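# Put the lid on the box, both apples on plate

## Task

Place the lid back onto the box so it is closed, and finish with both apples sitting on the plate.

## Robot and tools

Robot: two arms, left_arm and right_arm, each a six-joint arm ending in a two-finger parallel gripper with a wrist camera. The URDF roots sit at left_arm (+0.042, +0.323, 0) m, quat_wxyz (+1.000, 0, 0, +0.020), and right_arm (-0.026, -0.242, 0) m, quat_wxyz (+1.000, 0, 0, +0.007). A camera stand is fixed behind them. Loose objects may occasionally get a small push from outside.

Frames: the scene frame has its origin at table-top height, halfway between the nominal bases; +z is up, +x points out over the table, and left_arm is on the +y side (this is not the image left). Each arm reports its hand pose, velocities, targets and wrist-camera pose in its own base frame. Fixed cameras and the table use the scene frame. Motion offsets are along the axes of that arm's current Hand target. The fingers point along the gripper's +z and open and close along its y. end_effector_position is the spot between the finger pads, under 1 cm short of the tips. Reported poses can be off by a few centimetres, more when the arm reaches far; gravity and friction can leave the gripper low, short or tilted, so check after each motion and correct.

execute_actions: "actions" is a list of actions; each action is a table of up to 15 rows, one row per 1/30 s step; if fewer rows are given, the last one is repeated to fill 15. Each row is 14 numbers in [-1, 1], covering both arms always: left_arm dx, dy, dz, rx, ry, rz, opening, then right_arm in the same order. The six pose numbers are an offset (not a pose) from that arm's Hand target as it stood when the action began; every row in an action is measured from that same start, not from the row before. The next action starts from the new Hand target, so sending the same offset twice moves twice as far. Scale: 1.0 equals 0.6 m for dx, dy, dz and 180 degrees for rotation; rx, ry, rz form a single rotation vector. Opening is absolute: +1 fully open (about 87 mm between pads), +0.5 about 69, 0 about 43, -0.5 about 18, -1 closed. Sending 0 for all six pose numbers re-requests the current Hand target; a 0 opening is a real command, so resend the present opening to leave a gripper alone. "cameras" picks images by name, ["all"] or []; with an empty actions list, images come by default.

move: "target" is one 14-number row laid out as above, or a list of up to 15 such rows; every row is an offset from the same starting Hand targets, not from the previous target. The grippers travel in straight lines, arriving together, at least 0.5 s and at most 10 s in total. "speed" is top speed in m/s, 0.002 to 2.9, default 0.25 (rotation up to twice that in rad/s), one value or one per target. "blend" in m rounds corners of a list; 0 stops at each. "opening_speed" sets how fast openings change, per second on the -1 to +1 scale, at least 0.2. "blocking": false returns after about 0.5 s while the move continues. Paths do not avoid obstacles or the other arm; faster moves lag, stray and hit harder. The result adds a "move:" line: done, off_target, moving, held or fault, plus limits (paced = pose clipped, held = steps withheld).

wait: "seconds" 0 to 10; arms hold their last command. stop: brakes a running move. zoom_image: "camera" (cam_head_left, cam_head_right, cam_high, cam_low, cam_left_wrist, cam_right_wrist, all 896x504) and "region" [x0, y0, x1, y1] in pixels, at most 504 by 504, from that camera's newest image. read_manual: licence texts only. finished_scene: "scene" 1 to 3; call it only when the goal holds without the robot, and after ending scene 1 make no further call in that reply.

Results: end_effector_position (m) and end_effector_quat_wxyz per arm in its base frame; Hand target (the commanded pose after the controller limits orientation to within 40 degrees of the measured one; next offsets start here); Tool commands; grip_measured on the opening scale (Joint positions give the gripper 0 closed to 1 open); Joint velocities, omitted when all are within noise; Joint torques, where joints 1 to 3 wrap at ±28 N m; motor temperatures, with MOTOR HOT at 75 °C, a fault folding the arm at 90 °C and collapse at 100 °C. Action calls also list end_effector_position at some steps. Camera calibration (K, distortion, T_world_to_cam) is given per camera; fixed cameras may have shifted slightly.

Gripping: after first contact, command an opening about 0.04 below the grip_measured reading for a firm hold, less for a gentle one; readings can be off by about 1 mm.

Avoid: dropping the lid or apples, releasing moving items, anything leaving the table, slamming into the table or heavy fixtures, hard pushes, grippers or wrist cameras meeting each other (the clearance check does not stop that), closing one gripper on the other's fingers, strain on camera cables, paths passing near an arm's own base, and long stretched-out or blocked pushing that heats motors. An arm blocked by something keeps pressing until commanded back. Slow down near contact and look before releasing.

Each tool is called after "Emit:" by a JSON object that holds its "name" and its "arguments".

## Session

Emit:
{"name": "execute_actions", "arguments": {"actions": []}}

Emit:
{"name": "zoom_image", "arguments": {"camera": "cam_high", "region": [320, 150, 540, 350]}}

Emit:
{"name": "zoom_image", "arguments": {"camera": "cam_high", "region": [330, 330, 530, 504]}}

Scene clock: 0.00 s.
left_arm: end_effector_position=(+0.2769, -0.1039, +0.2094) grip_measured=+1.000 end_effector_quat_wxyz=(+0.538, +0.040, +0.827, -0.157) | right_arm: end_effector_position=(+0.2581, +0.1050, +0.1437) grip_measured=+0.986 end_effector_quat_wxyz=(+0.531, +0.069, +0.832, +0.145)
Joint positions: left_arm=[-0.32 0.77 0.699 -0.31 0.012 -0.23 1] | right_arm=[0.503 0.677 0.438 -0.186 0.293 0.478 0.993]
Joint velocities: within noise
Joint torques (N m): no reading
Motor temperatures (°C): left_arm=[30 32 42 39 31 34 31] | right_arm=[35 48 44 30 32 32 33]
Heat: left arm: 42 °C; right arm: 48 °C.
Hand target: left_arm +0.2784, -0.1043, +0.2160; +0.545, +0.040, +0.822, -0.159 | right_arm +0.2590, +0.1057, +0.1474; +0.534, +0.070, +0.830, +0.147
Tool commands: left_gripper/opening=+1.0 right_gripper/opening=+1.0
camera_calibration:
cam_left_wrist: T_world_to_cam=[[-0.292813, -0.923697, 0.247073, -0.0716362], [-0.893734, 0.172555, -0.414082, 0.389789], [0.339853, -0.342066, -0.876066, 0.198278], [0, 0, 0, 1]] pos_world=[0.260006, -0.0656057, 0.352809]
cam_right_wrist: T_world_to_cam=[[0.0275309, -0.935856, -0.351307, 0.143957], [-0.948466, 0.0865289, -0.304835, 0.307916], [0.31568, 0.341595, -0.885245, 0.151967], [0, 0, 0, 1]] pos_world=[0.240112, 0.0561678, 0.278965]

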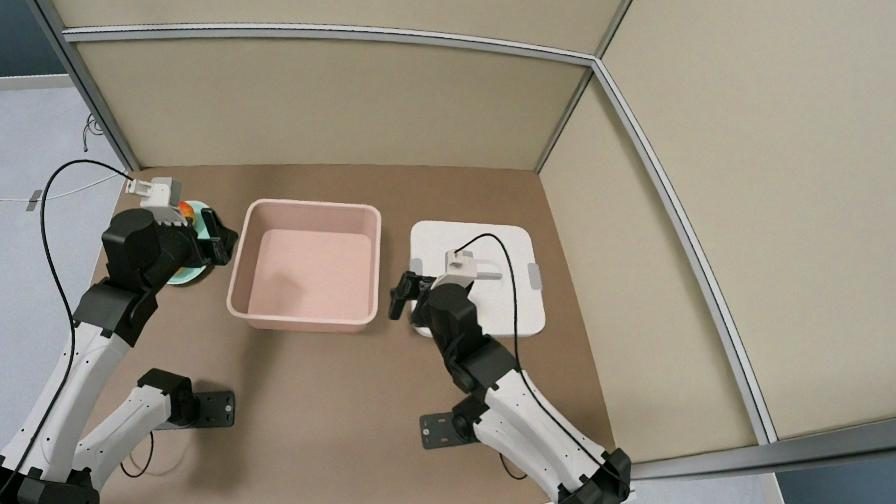

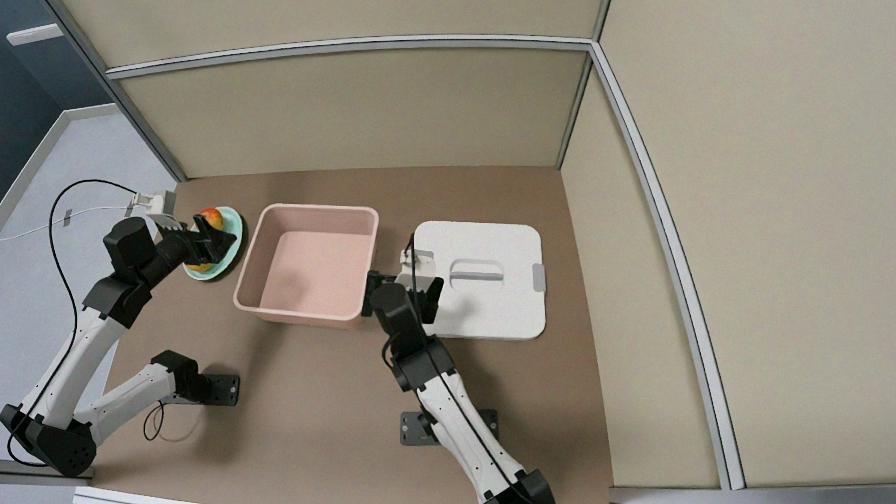

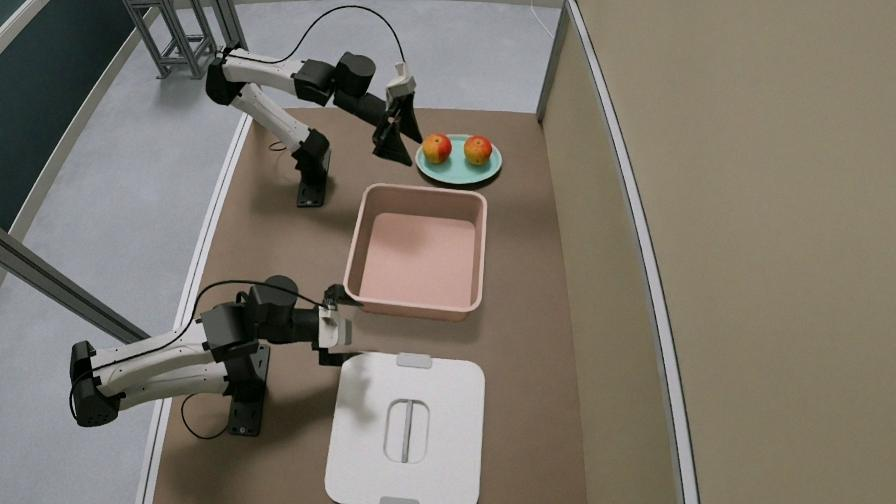

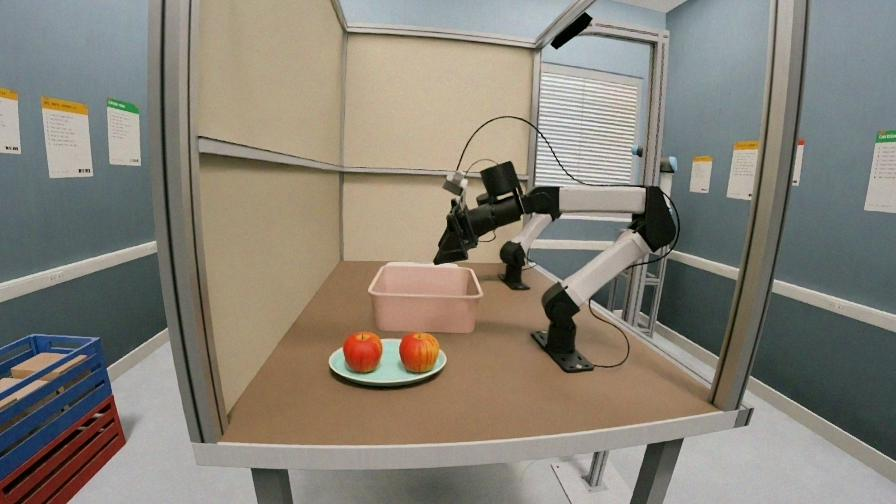

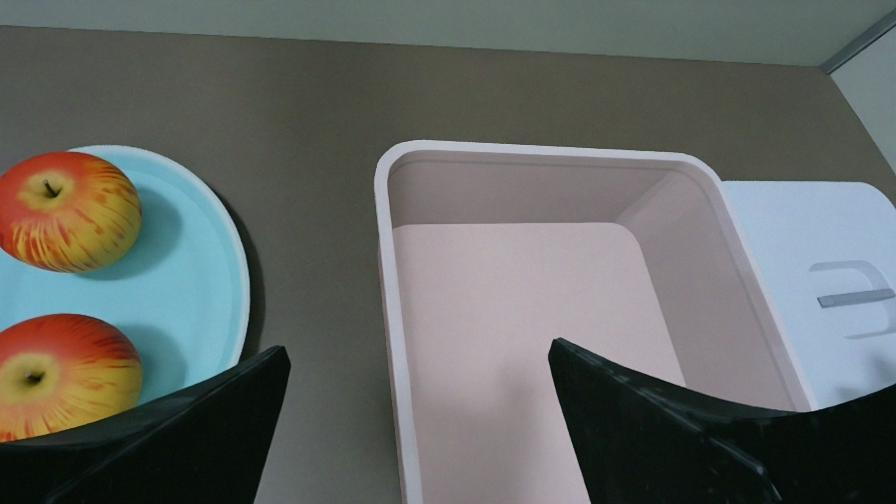

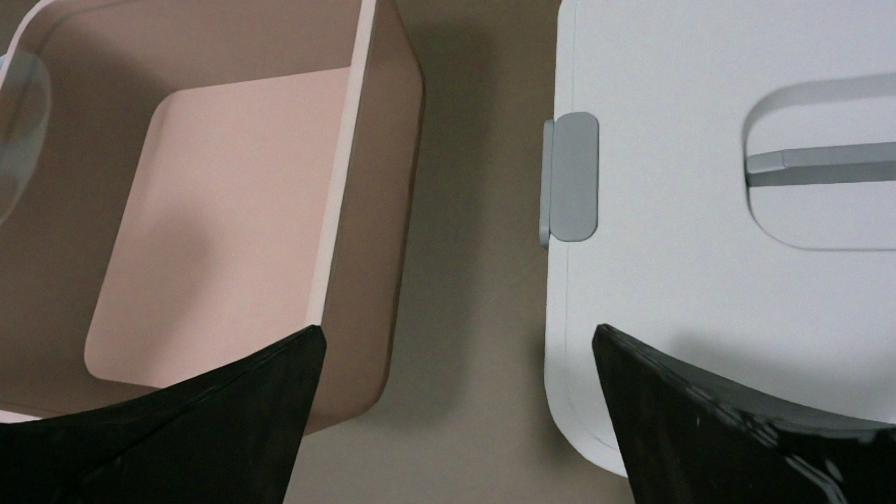

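Scaled by 2.291.

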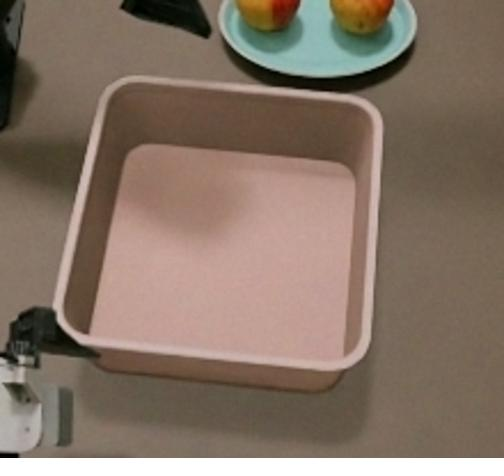

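Scaled by 2.520.

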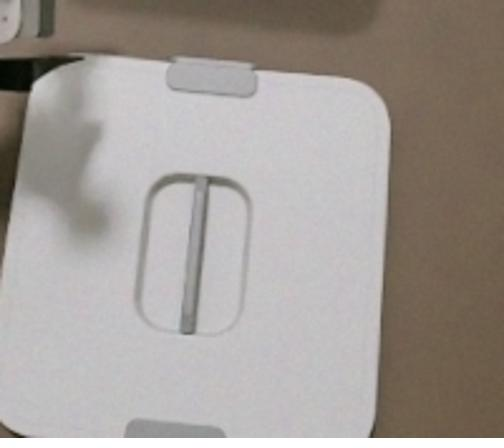

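Emit:
{"name": "move", "arguments": {"target": [[0,0,0,0,0,0,1,-0.1,-0.0155,-0.0473,0,0,0,-0.1],[-0.096,0.132,-0.211,0,0,0,1,-0.0842,-0.3218,0.127,-0.1927,0.3685,-0.4634,-0.1]], "speed": 0.5, "blend": 0.03, "cameras": ["cam_high","cam_right_wrist"]}}

Scene clock: 101.80 s.
left_arm: end_effector_position=(+0.2088, +0.0162, +0.2894) grip_measured=+1.000 end_effector_quat_wxyz=(+0.540, +0.032, +0.826, -0.160) | right_arm: end_effector_position=(+0.3548, -0.0775, +0.0973) grip_measured=-0.100 end_effector_quat_wxyz=(+0.006, -0.675, +0.738, +0.003)
Joint positions: left_arm=[0.801 0.801 1.139 -1.077 0.998 0.406 1] | right_arm=[-0.106 1.909 1.609 -1.267 -0.013 -1.587 0.45]
Joint torques (N m): left_arm=[0.87 0.9 8.38 1.05 0.4 0.28] | right_arm=[0.9 -7.5 8.17 -0.06 0.13 -0.15]
Motor temperatures (°C): left_arm=[30 32 49 46 31 33 31] | right_arm=[35 44 48 35 32 32 32]
Heat: left arm: 49 °C; right arm: 48 °C.
Hand target: left_arm +0.2087, +0.0154, +0.2962; +0.545, +0.040, +0.822, -0.159 | right_arm +0.3573, -0.0782, +0.1003; -0.001, -0.682, +0.731, +0.000
Off the commanded pose: left_arm 0.007 m, 1 deg | right_arm 0.004 m, 1 deg.
move: done
camera_calibration:
cam_right_wrist: T_world_to_cam=[[0.991518, -0.12992, -0.00361043, -0.359153], [-0.0884818, -0.6951, 0.713448, -0.0634616], [-0.0952006, -0.707077, -0.700699, 0.189279], [0, 0, 0, 1]] pos_world=[0.368511, 0.0430612, 0.176607]
Images, in order (width x height): cam_high 896x504, cam_right_wrist 896x504.

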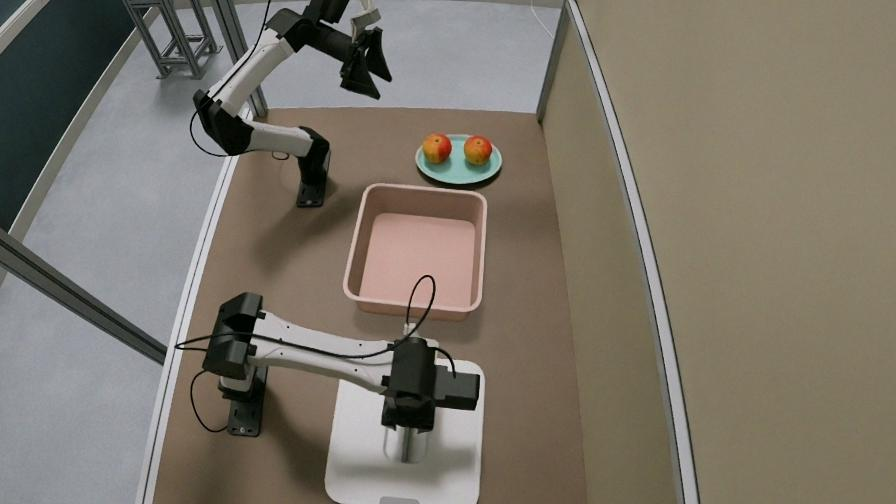

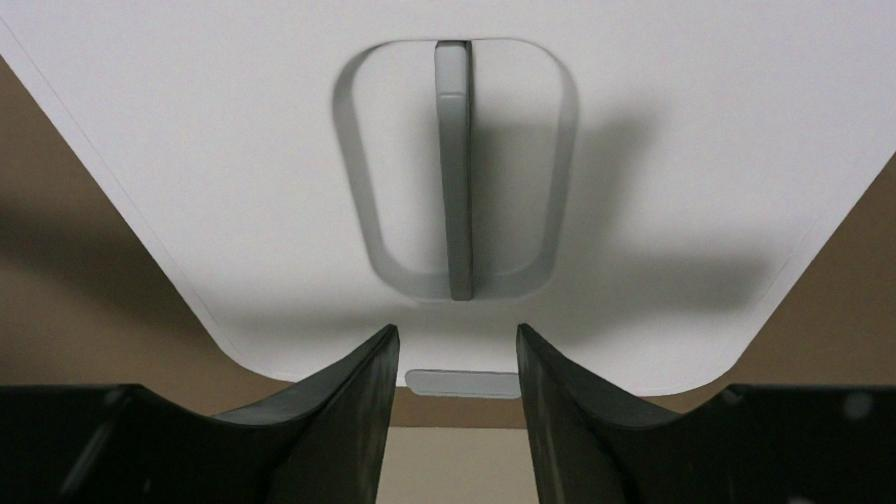

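Emit:
{"name": "move", "arguments": {"target": [[-0,0,0,0,0,0,1,0,0,0.105,0,0,0,-0.1],[0,0,0,0,0,0,1,0,0,0.1288,0,0,0,-0.1],[0,0,0,0,0,0,1,0,0,0.1288,0,0,0,-1]], "speed": [0.15,0.05,0.05], "blend": [0.004,0,0], "opening_speed": 0.9, "cameras": ["cam_right_wrist","cam_high"]}}

Scene clock: 114.93 s.
left_arm: end_effector_position=(+0.2086, +0.0160, +0.2893) grip_measured=+1.000 end_effector_quat_wxyz=(+0.540, +0.032, +0.826, -0.160) | right_arm: end_effector_position=(+0.3570, -0.0780, +0.0280) grip_measured=-0.698 end_effector_quat_wxyz=(+0.006, -0.676, +0.737, +0.002)
Joint positions: left_arm=[0.801 0.801 1.139 -1.079 0.999 0.407 1] | right_arm=[-0.106 1.965 1.406 -1.005 -0.012 -1.59 0.151]
Joint torques (N m): left_arm=[0.94 0.98 8.35 1.06 0.39 0.27] | right_arm=[0.88 -7.54 4.93 0.25 0.12 -0.12]
Heat: left arm: 48 °C; right arm: 48 °C.
Hand target: left_arm +0.2086, +0.0154, +0.2962; +0.545, +0.040, +0.822, -0.159 | right_arm +0.3571, -0.0783, +0.0229; -0.001, -0.682, +0.731, +0.000
Off the commanded pose: left_arm 0.007 m, 1 deg | right_arm 0.005 m, 1 deg.
move: done
camera_calibration:
cam_right_wrist: T_world_to_cam=[[0.991866, -0.127283, -0.00126983, -0.361632], [-0.0881825, -0.694294, 0.714268, -0.0143149], [-0.0917962, -0.708346, -0.699871, 0.139376], [0, 0, 0, 1]] pos_world=[0.370222, 0.042758, 0.107311]
Images, in order (width x height): cam_high 896x504, cam_right_wrist 896x504.

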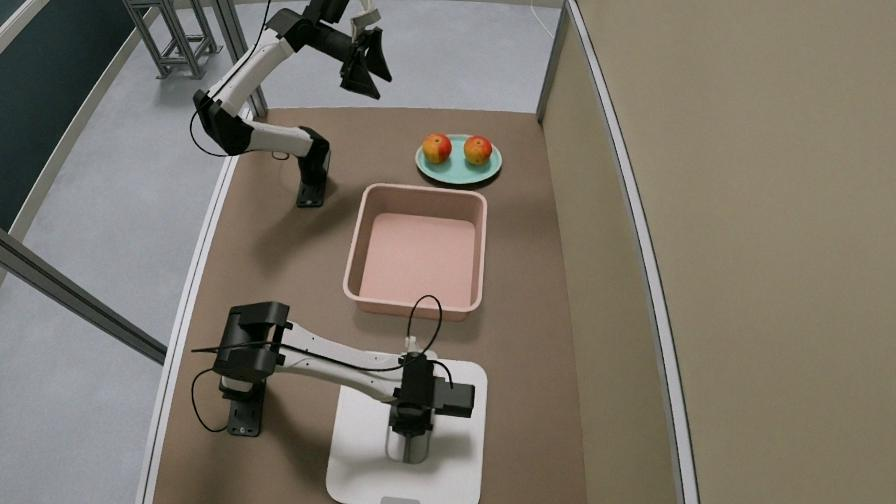

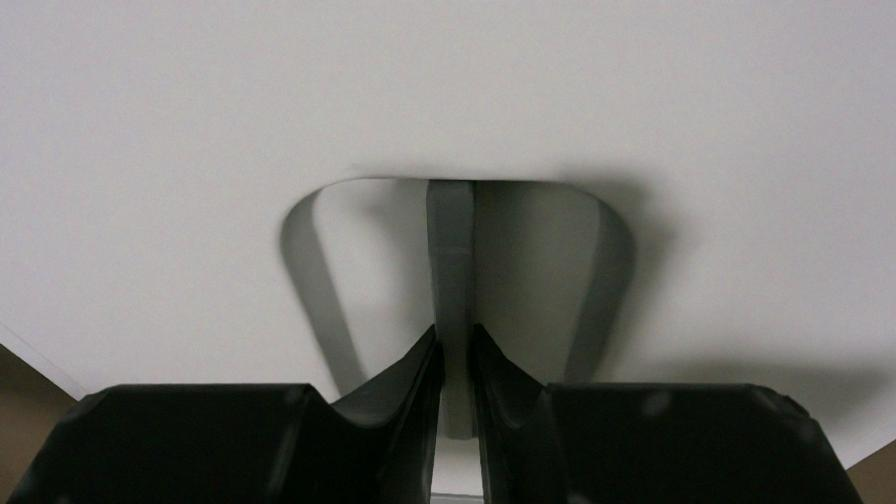

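Emit:
{"name": "move", "arguments": {"target": [[0,0,0,0,0,0,1,0,0,-0.195,0,0,0,-1],[0,0,0,0,0,0,1,-0.6717,0.0253,-0.2417,0,0,0.009,-1]], "speed": 0.25, "blend": 0.03, "cameras": ["cam_head_right","cam_high","cam_low"]}}

Emit:
{"name": "zoom_image", "arguments": {"camera": "cam_high", "region": [320, 150, 540, 350]}}

Emit:
{"name": "zoom_image", "arguments": {"camera": "cam_low", "region": [355, 240, 495, 340]}}

Emit:
{"name": "zoom_image", "arguments": {"camera": "cam_head_right", "region": [210, 170, 390, 340]}}

Scene clock: 153.50 s.
left_arm: end_effector_position=(+0.2086, +0.0160, +0.2893) grip_measured=+1.000 end_effector_quat_wxyz=(+0.540, +0.032, +0.826, -0.160) | right_arm: end_effector_position=(+0.3643, +0.3220, +0.1631) grip_measured=-0.701 end_effector_quat_wxyz=(-0.149, +0.688, -0.710, +0.004)
Joint positions: left_arm=[0.801 0.801 1.139 -1.079 0.999 0.407 1] | right_arm=[0.787 2.452 2.746 -1.566 0.013 -0.755 0.15]
Joint torques (N m): left_arm=[0.94 0.96 8.4 1.06 0.39 0.26] | right_arm=[0.21 -10.89 8.36 0.84 0.13 0.26]
Motor temperatures (°C): left_arm=[30 32 46 43 32 33 31] | right_arm=[35 50 47 33 32 32 33]
Heat: left arm: 46 °C; right arm: 50 °C.
Hand target: left_arm +0.2086, +0.0154, +0.2962; +0.545, +0.040, +0.822, -0.159 | right_arm +0.3698, +0.3251, +0.1674; +0.001, +0.672, -0.741, +0.000
Off the commanded pose: left_arm 0.007 m, 1 deg | right_arm 0.008 m, 18 deg.
joint read past its limit (right arm) — joint 4 (wrist pitch), lower limit.
joint sent to its limit (right arm) — joint 4 (wrist pitch), lower limit. The joint targets are off in orientation, not in position.
move: off_target (right_arm)
Images, in order (width x height): cam_head_right 896x504, cam_high 896x504, cam_low 896x504.

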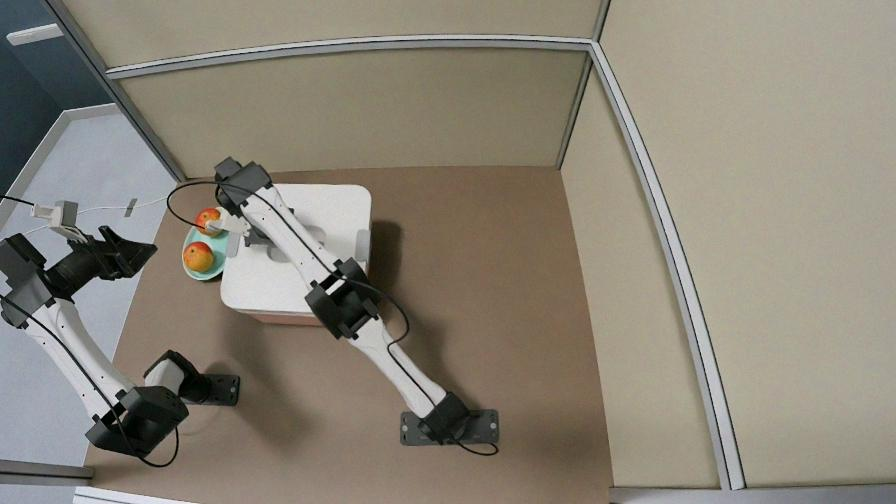

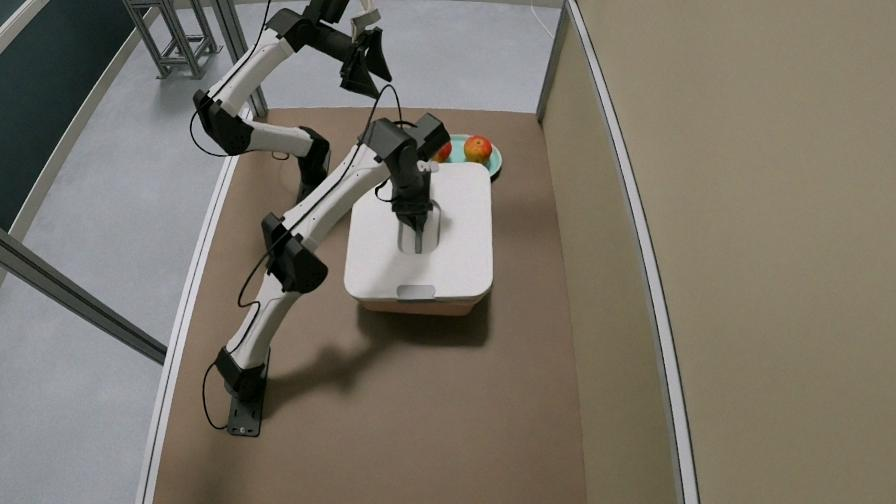

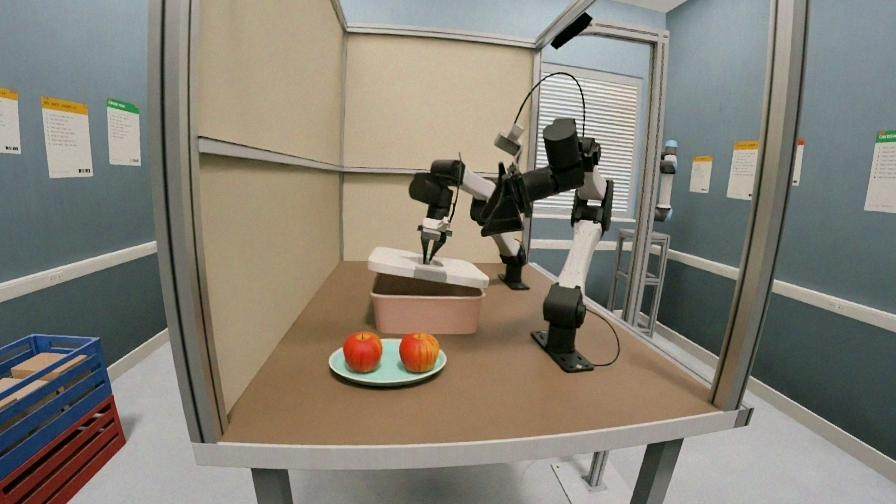

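Scaled by 2.291.

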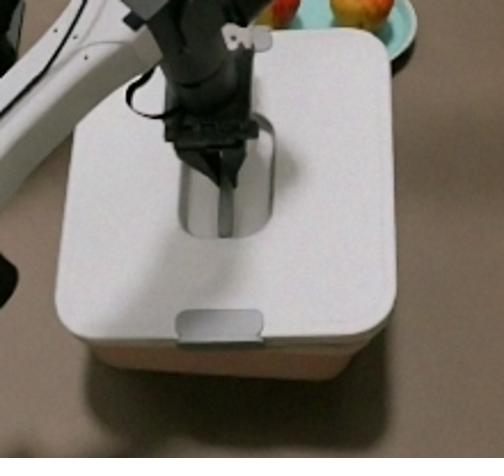

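Scaled by 3.600.

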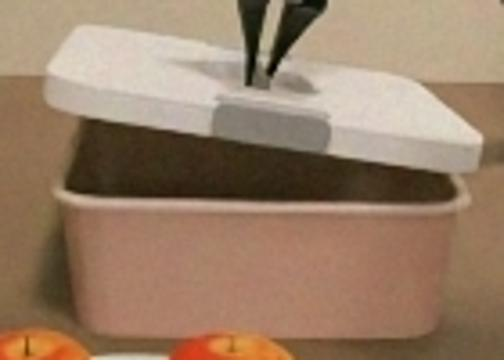

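Scaled by 2.800.

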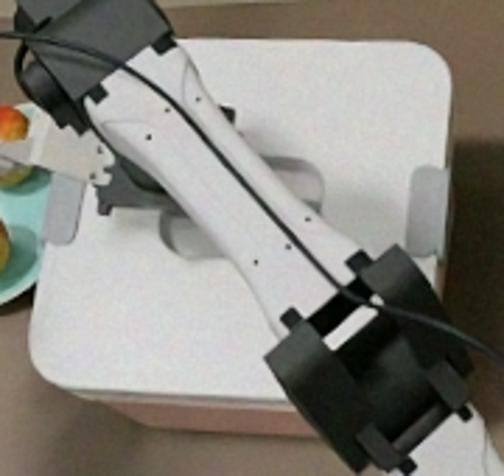

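Emit:
{"name": "move", "arguments": {"target": [0,0,0,0,0,0,1,0,0.006,0.0633,0,0,0.0167,-1], "speed": 0.1, "cameras": ["cam_head_right","cam_high","cam_low"]}}

Emit:
{"name": "zoom_image", "arguments": {"camera": "cam_high", "region": [320, 150, 540, 350]}}

Emit:
{"name": "zoom_image", "arguments": {"camera": "cam_low", "region": [355, 240, 495, 340]}}

Emit:
{"name": "zoom_image", "arguments": {"camera": "cam_head_right", "region": [210, 170, 390, 340]}}

Scene clock: 191.10 s.
left_arm: end_effector_position=(+0.2086, +0.0160, +0.2893) grip_measured=+1.000 end_effector_quat_wxyz=(+0.540, +0.032, +0.826, -0.160) | right_arm: end_effector_position=(+0.3627, +0.3233, +0.1309) grip_measured=-0.702 end_effector_quat_wxyz=(+0.114, -0.667, +0.736, -0.001)
Joint positions: left_arm=[0.801 0.801 1.139 -1.079 0.999 0.407 1] | right_arm=[0.787 2.52 2.746 -1.568 0.013 -0.687 0.149]
Joint torques (N m): left_arm=[0.88 0.94 8.38 1.05 0.39 0.28] | right_arm=[0.13 -11.37 6.27 0.75 0.05 0.21]
Motor temperatures (°C): left_arm=[30 31 46 42 32 33 30] | right_arm=[35 56 49 33 32 32 33]
Heat: left arm: 46 °C; right arm: 56 °C.
Hand target: left_arm +0.2086, +0.0154, +0.2962; +0.545, +0.040, +0.822, -0.159 | right_arm +0.3662, +0.3254, +0.1295; -0.001, -0.652, +0.758, +0.000
Off the commanded pose: left_arm 0.007 m, 1 deg | right_arm 0.004 m, 14 deg.
joint read past its limit (right arm) — joint 4 (wrist pitch), lower limit.
joint sent to its limit (right arm) — joint 4 (wrist pitch), lower limit. The joint targets are off in orientation, not in position.
move: off_target (right_arm)
Images, in order (width x height): cam_head_right 896x504, cam_high 896x504, cam_low 896x504.

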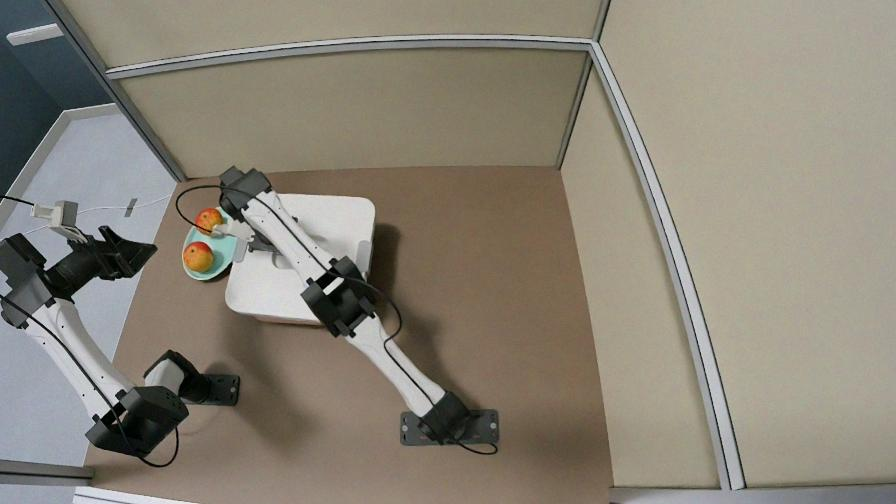

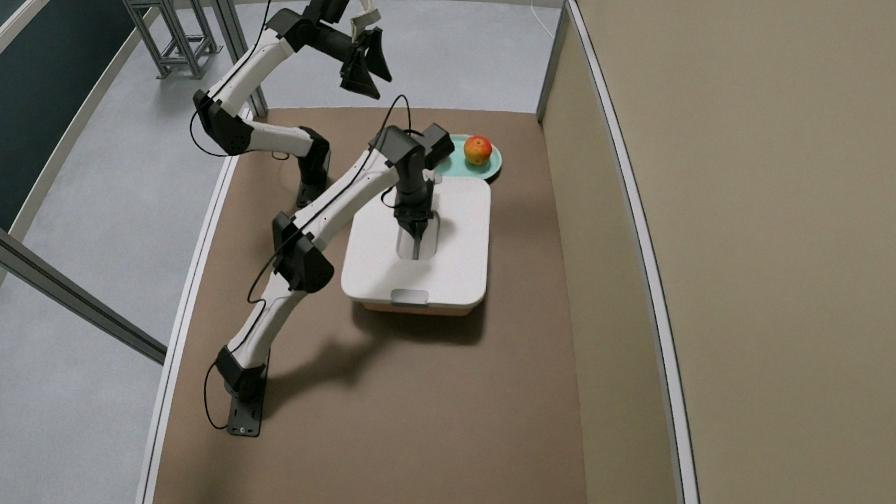

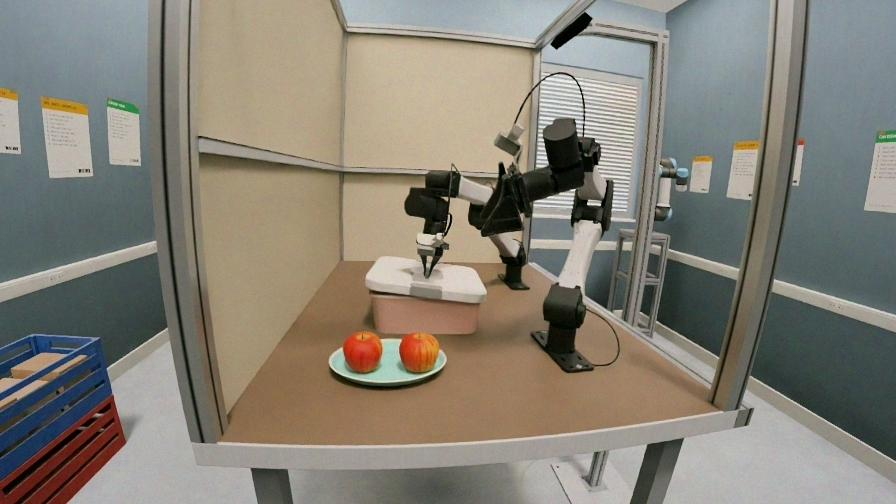

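Scaled by 2.291.

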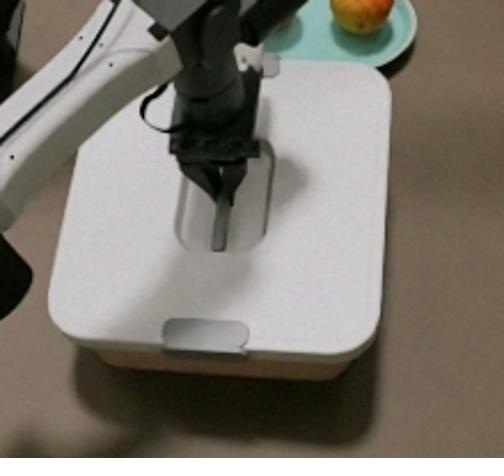

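Scaled by 3.600.

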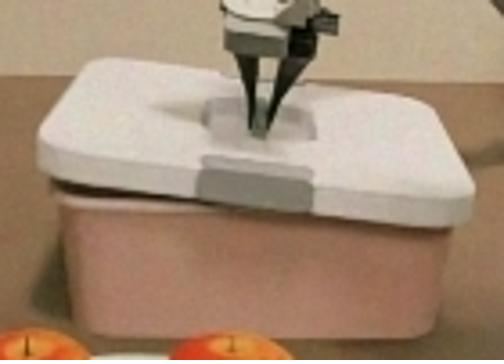

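Scaled by 2.800.

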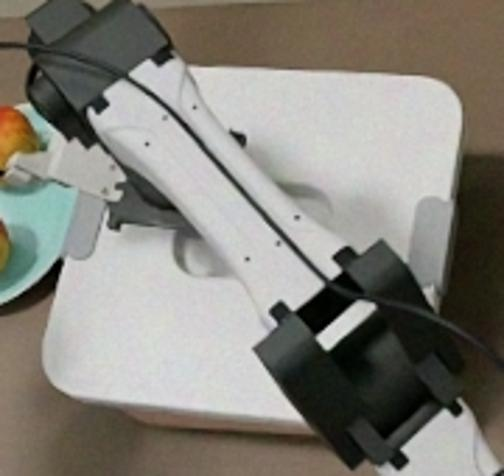

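Emit:
{"name": "move", "arguments": {"target": [[0,0,0,0,0,0,1,-0.005,0,0.03,0,0,0.008,-1],[0,0,0,0,0,0,1,-0.005,0,0.015,0,0,0.008,-1],[0,0,0,0,0,0,1,-0.005,0,0.015,0,0,0.008,-0.25]], "speed": 0.06, "opening_speed": 0.6, "cameras": ["cam_head_right","cam_high","cam_low"]}}

Emit:
{"name": "zoom_image", "arguments": {"camera": "cam_high", "region": [320, 150, 540, 350]}}

Emit:
{"name": "zoom_image", "arguments": {"camera": "cam_low", "region": [355, 240, 495, 340]}}

Scene clock: 216.57 s.
left_arm: end_effector_position=(+0.2086, +0.0160, +0.2893) grip_measured=+1.000 end_effector_quat_wxyz=(+0.540, +0.032, +0.826, -0.160) | right_arm: end_effector_position=(+0.3619, +0.3242, +0.1218) grip_measured=-0.250 end_effector_quat_wxyz=(+0.106, -0.654, +0.749, +0.001)
Joint positions: left_arm=[0.801 0.801 1.139 -1.079 0.999 0.407 1] | right_arm=[0.787 2.543 2.754 -1.57 0.013 -0.65 0.375]
Joint torques (N m): left_arm=[0.94 0.98 8.4 1.07 0.4 0.28] | right_arm=[0.24 -11.07 7.38 0.73 0.05 0.13]
Motor temperatures (°C): left_arm=[30 31 46 42 32 33 30] | right_arm=[34 58 48 33 32 32 34]
Heat: left arm: 46 °C; right arm: 58 °C.
Hand target: left_arm +0.2086, +0.0154, +0.2962; +0.545, +0.040, +0.822, -0.159 | right_arm +0.3666, +0.3283, +0.1205; -0.001, -0.643, +0.766, +0.000
Off the commanded pose: left_arm 0.007 m, 1 deg | right_arm 0.006 m, 12 deg.
joint read past its limit (right arm) — joint 4 (wrist pitch), lower limit.
joint sent to its limit (right arm) — joint 4 (wrist pitch), lower limit. The joint targets are off in orientation, not in position.
move: off_target (right_arm); target 3's new opening was sent with right_arm's hand 0.007 m and 13 deg from that target
Images, in order (width x height): cam_head_right 896x504, cam_high 896x504, cam_low 896x504.

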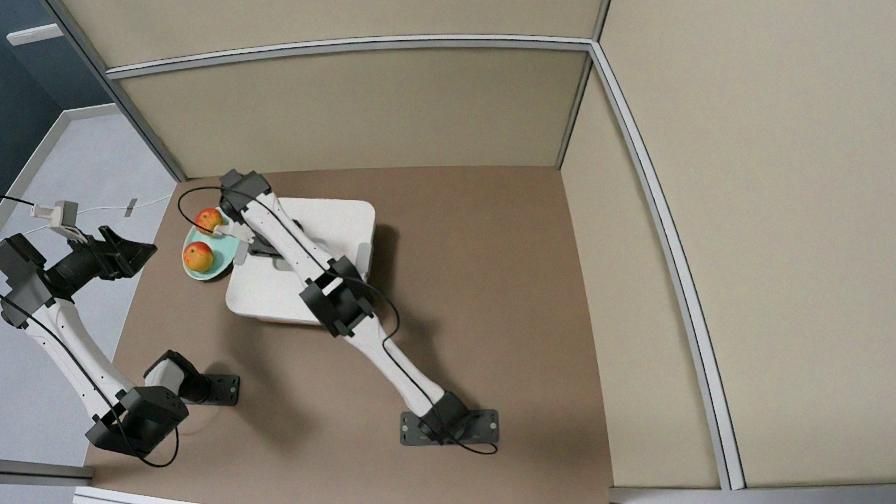

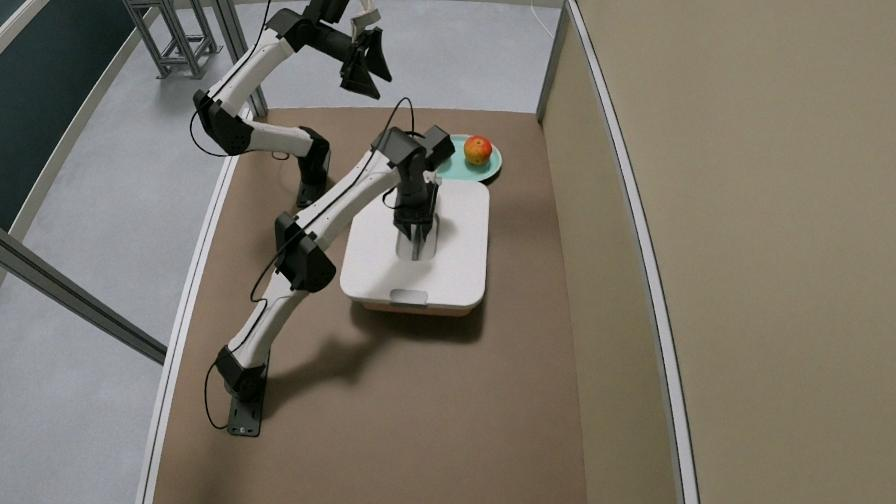

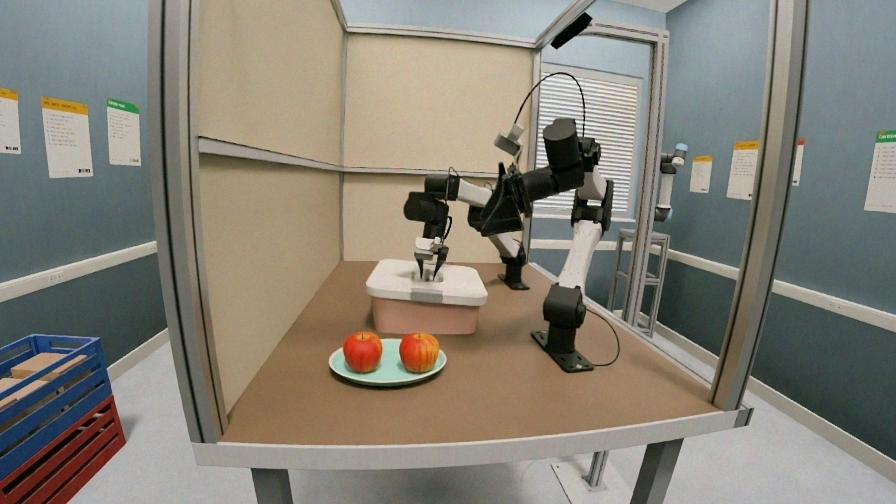

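Scaled by 2.291.

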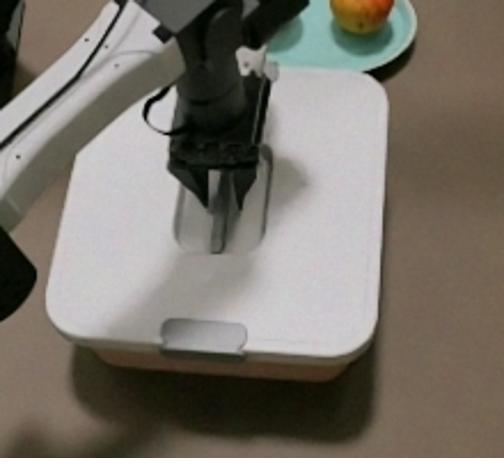

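Scaled by 3.600.

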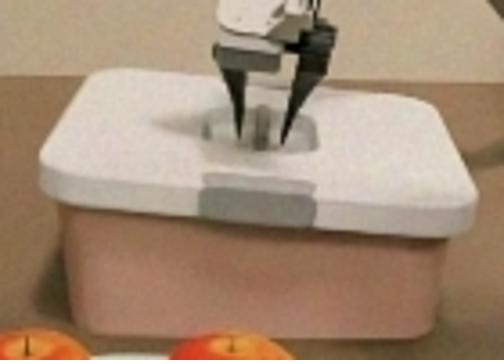

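Emit:
{"name": "move", "arguments": {"target": [[0,0,0,0,0,0,1,0,0,-0.16,0,0,0,-0.25],[0,0,0,0,0,0,1,0.3,0.15,-0.2,0,0,0,-0.25]], "speed": [0.2,0.4], "blend": 0.02, "cameras": ["cam_low","cam_high","cam_head_right","cam_head_left","cam_left_wrist"]}}

Emit:
{"name": "zoom_image", "arguments": {"camera": "cam_low", "region": [355, 240, 495, 340]}}

Emit:
{"name": "zoom_image", "arguments": {"camera": "cam_head_right", "region": [215, 170, 395, 340]}}

Emit:
{"name": "zoom_image", "arguments": {"camera": "cam_high", "region": [320, 150, 540, 350]}}

Scene clock: 233.10 s.
left_arm: end_effector_position=(+0.2086, +0.0160, +0.2893) grip_measured=+1.000 end_effector_quat_wxyz=(+0.540, +0.032, +0.826, -0.160) | right_arm: end_effector_position=(+0.2449, +0.1691, +0.2416) grip_measured=-0.250 end_effector_quat_wxyz=(+0.122, -0.636, +0.762, -0.006)
Joint positions: left_arm=[0.801 0.801 1.139 -1.079 0.999 0.407 1] | right_arm=[0.702 1.656 1.887 -1.558 0.013 -0.691 0.375]
Joint torques (N m): left_arm=[0.96 0.95 8.43 1.05 0.4 0.29] | right_arm=[0.13 -6.01 5.01 0.67 0.12 -0.14]
Motor temperatures (°C): left_arm=[30 31 46 42 32 33 30] | right_arm=[34 60 47 32 32 32 33]
Heat: left arm: 46 °C; right arm: 60 °C.
Hand target: left_arm +0.2086, +0.0154, +0.2962; +0.545, +0.040, +0.822, -0.159 | right_arm +0.2469, +0.1669, +0.2407; -0.001, -0.643, +0.766, +0.000
Off the commanded pose: left_arm 0.007 m, 1 deg | right_arm 0.003 m, 14 deg.
joint read past its limit (right arm) — joint 4 (wrist pitch), lower limit.
joint sent to its limit (right arm) — joint 4 (wrist pitch), lower limit. The joint targets are off in orientation, not in position.
move: off_target (right_arm)
camera_calibration:
cam_left_wrist: T_world_to_cam=[[-0.28334, -0.923157, 0.259806, -0.00627494], [-0.894421, 0.156628, -0.418902, 0.342936], [0.34602, -0.351067, -0.87007, 0.329636], [0, 0, 0, 1]] pos_world=[0.19089, 0.0562185, 0.432094]
Images, in order (width x height): cam_head_left 896x504, cam_head_right 896x504, cam_high 896x504, cam_low 896x504, cam_left_wrist 896x504.

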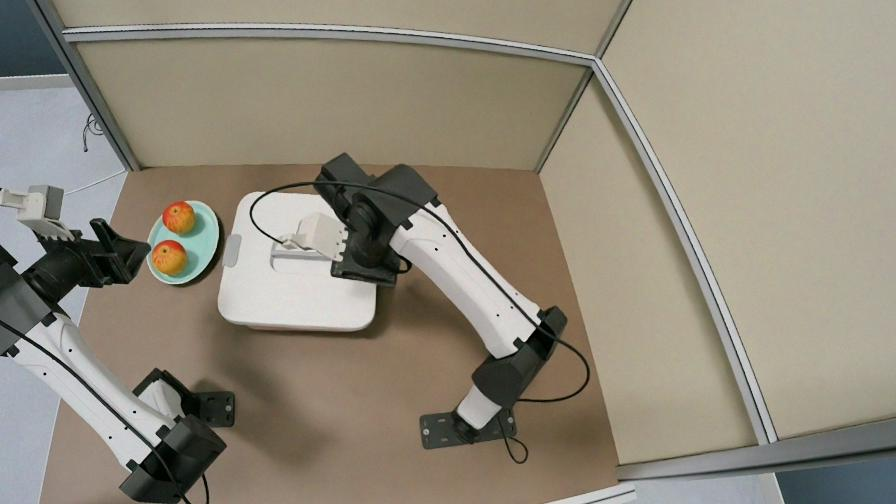

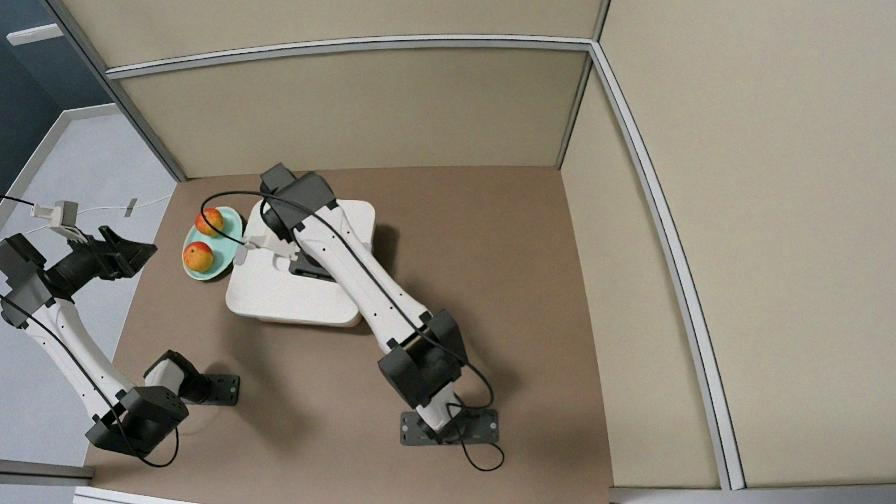

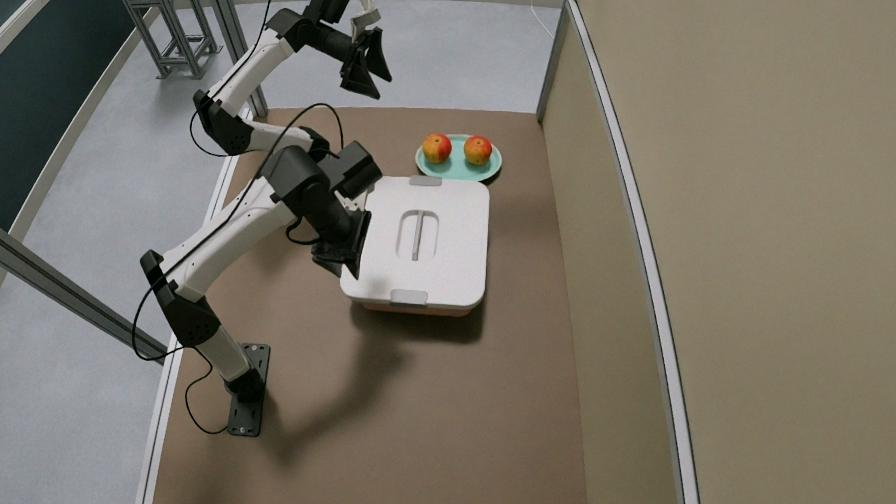

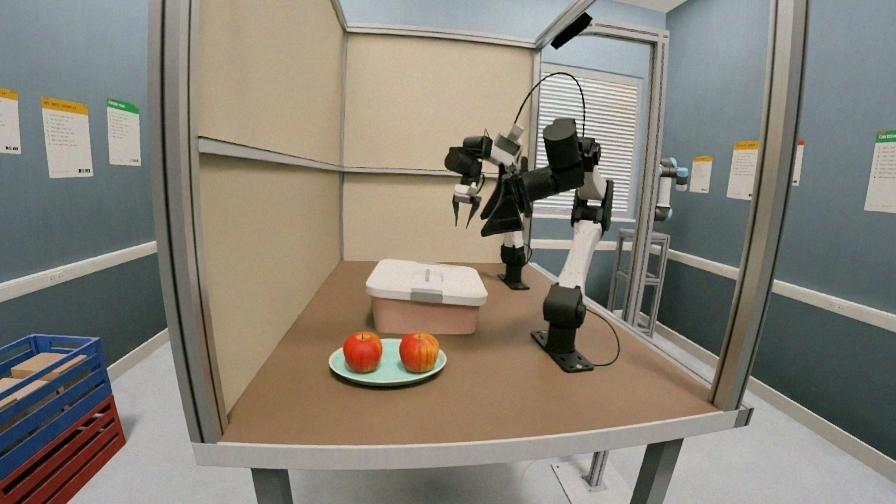

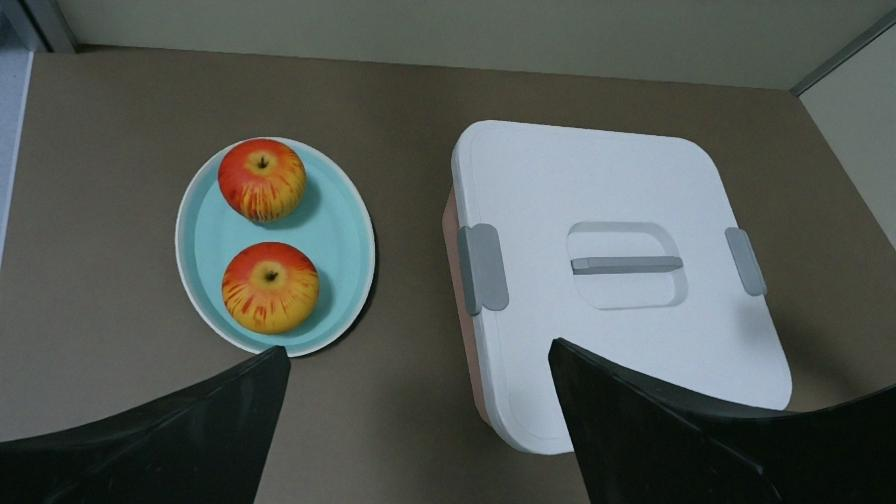

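Scaled by 3.600.

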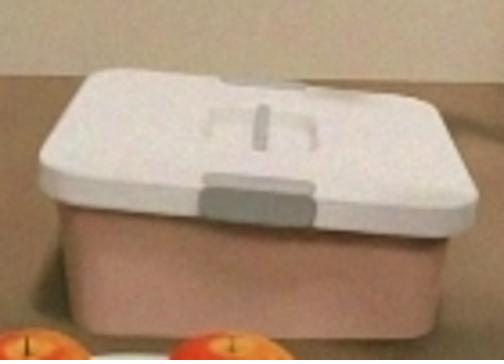

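Scaled by 2.800.

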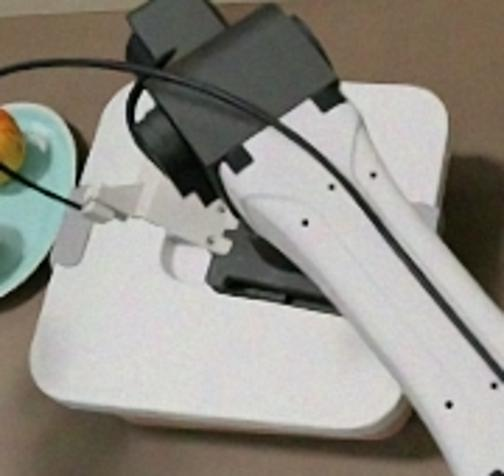

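Scaled by 2.291.

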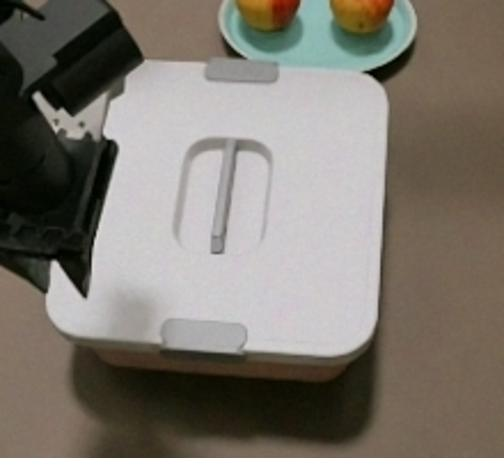

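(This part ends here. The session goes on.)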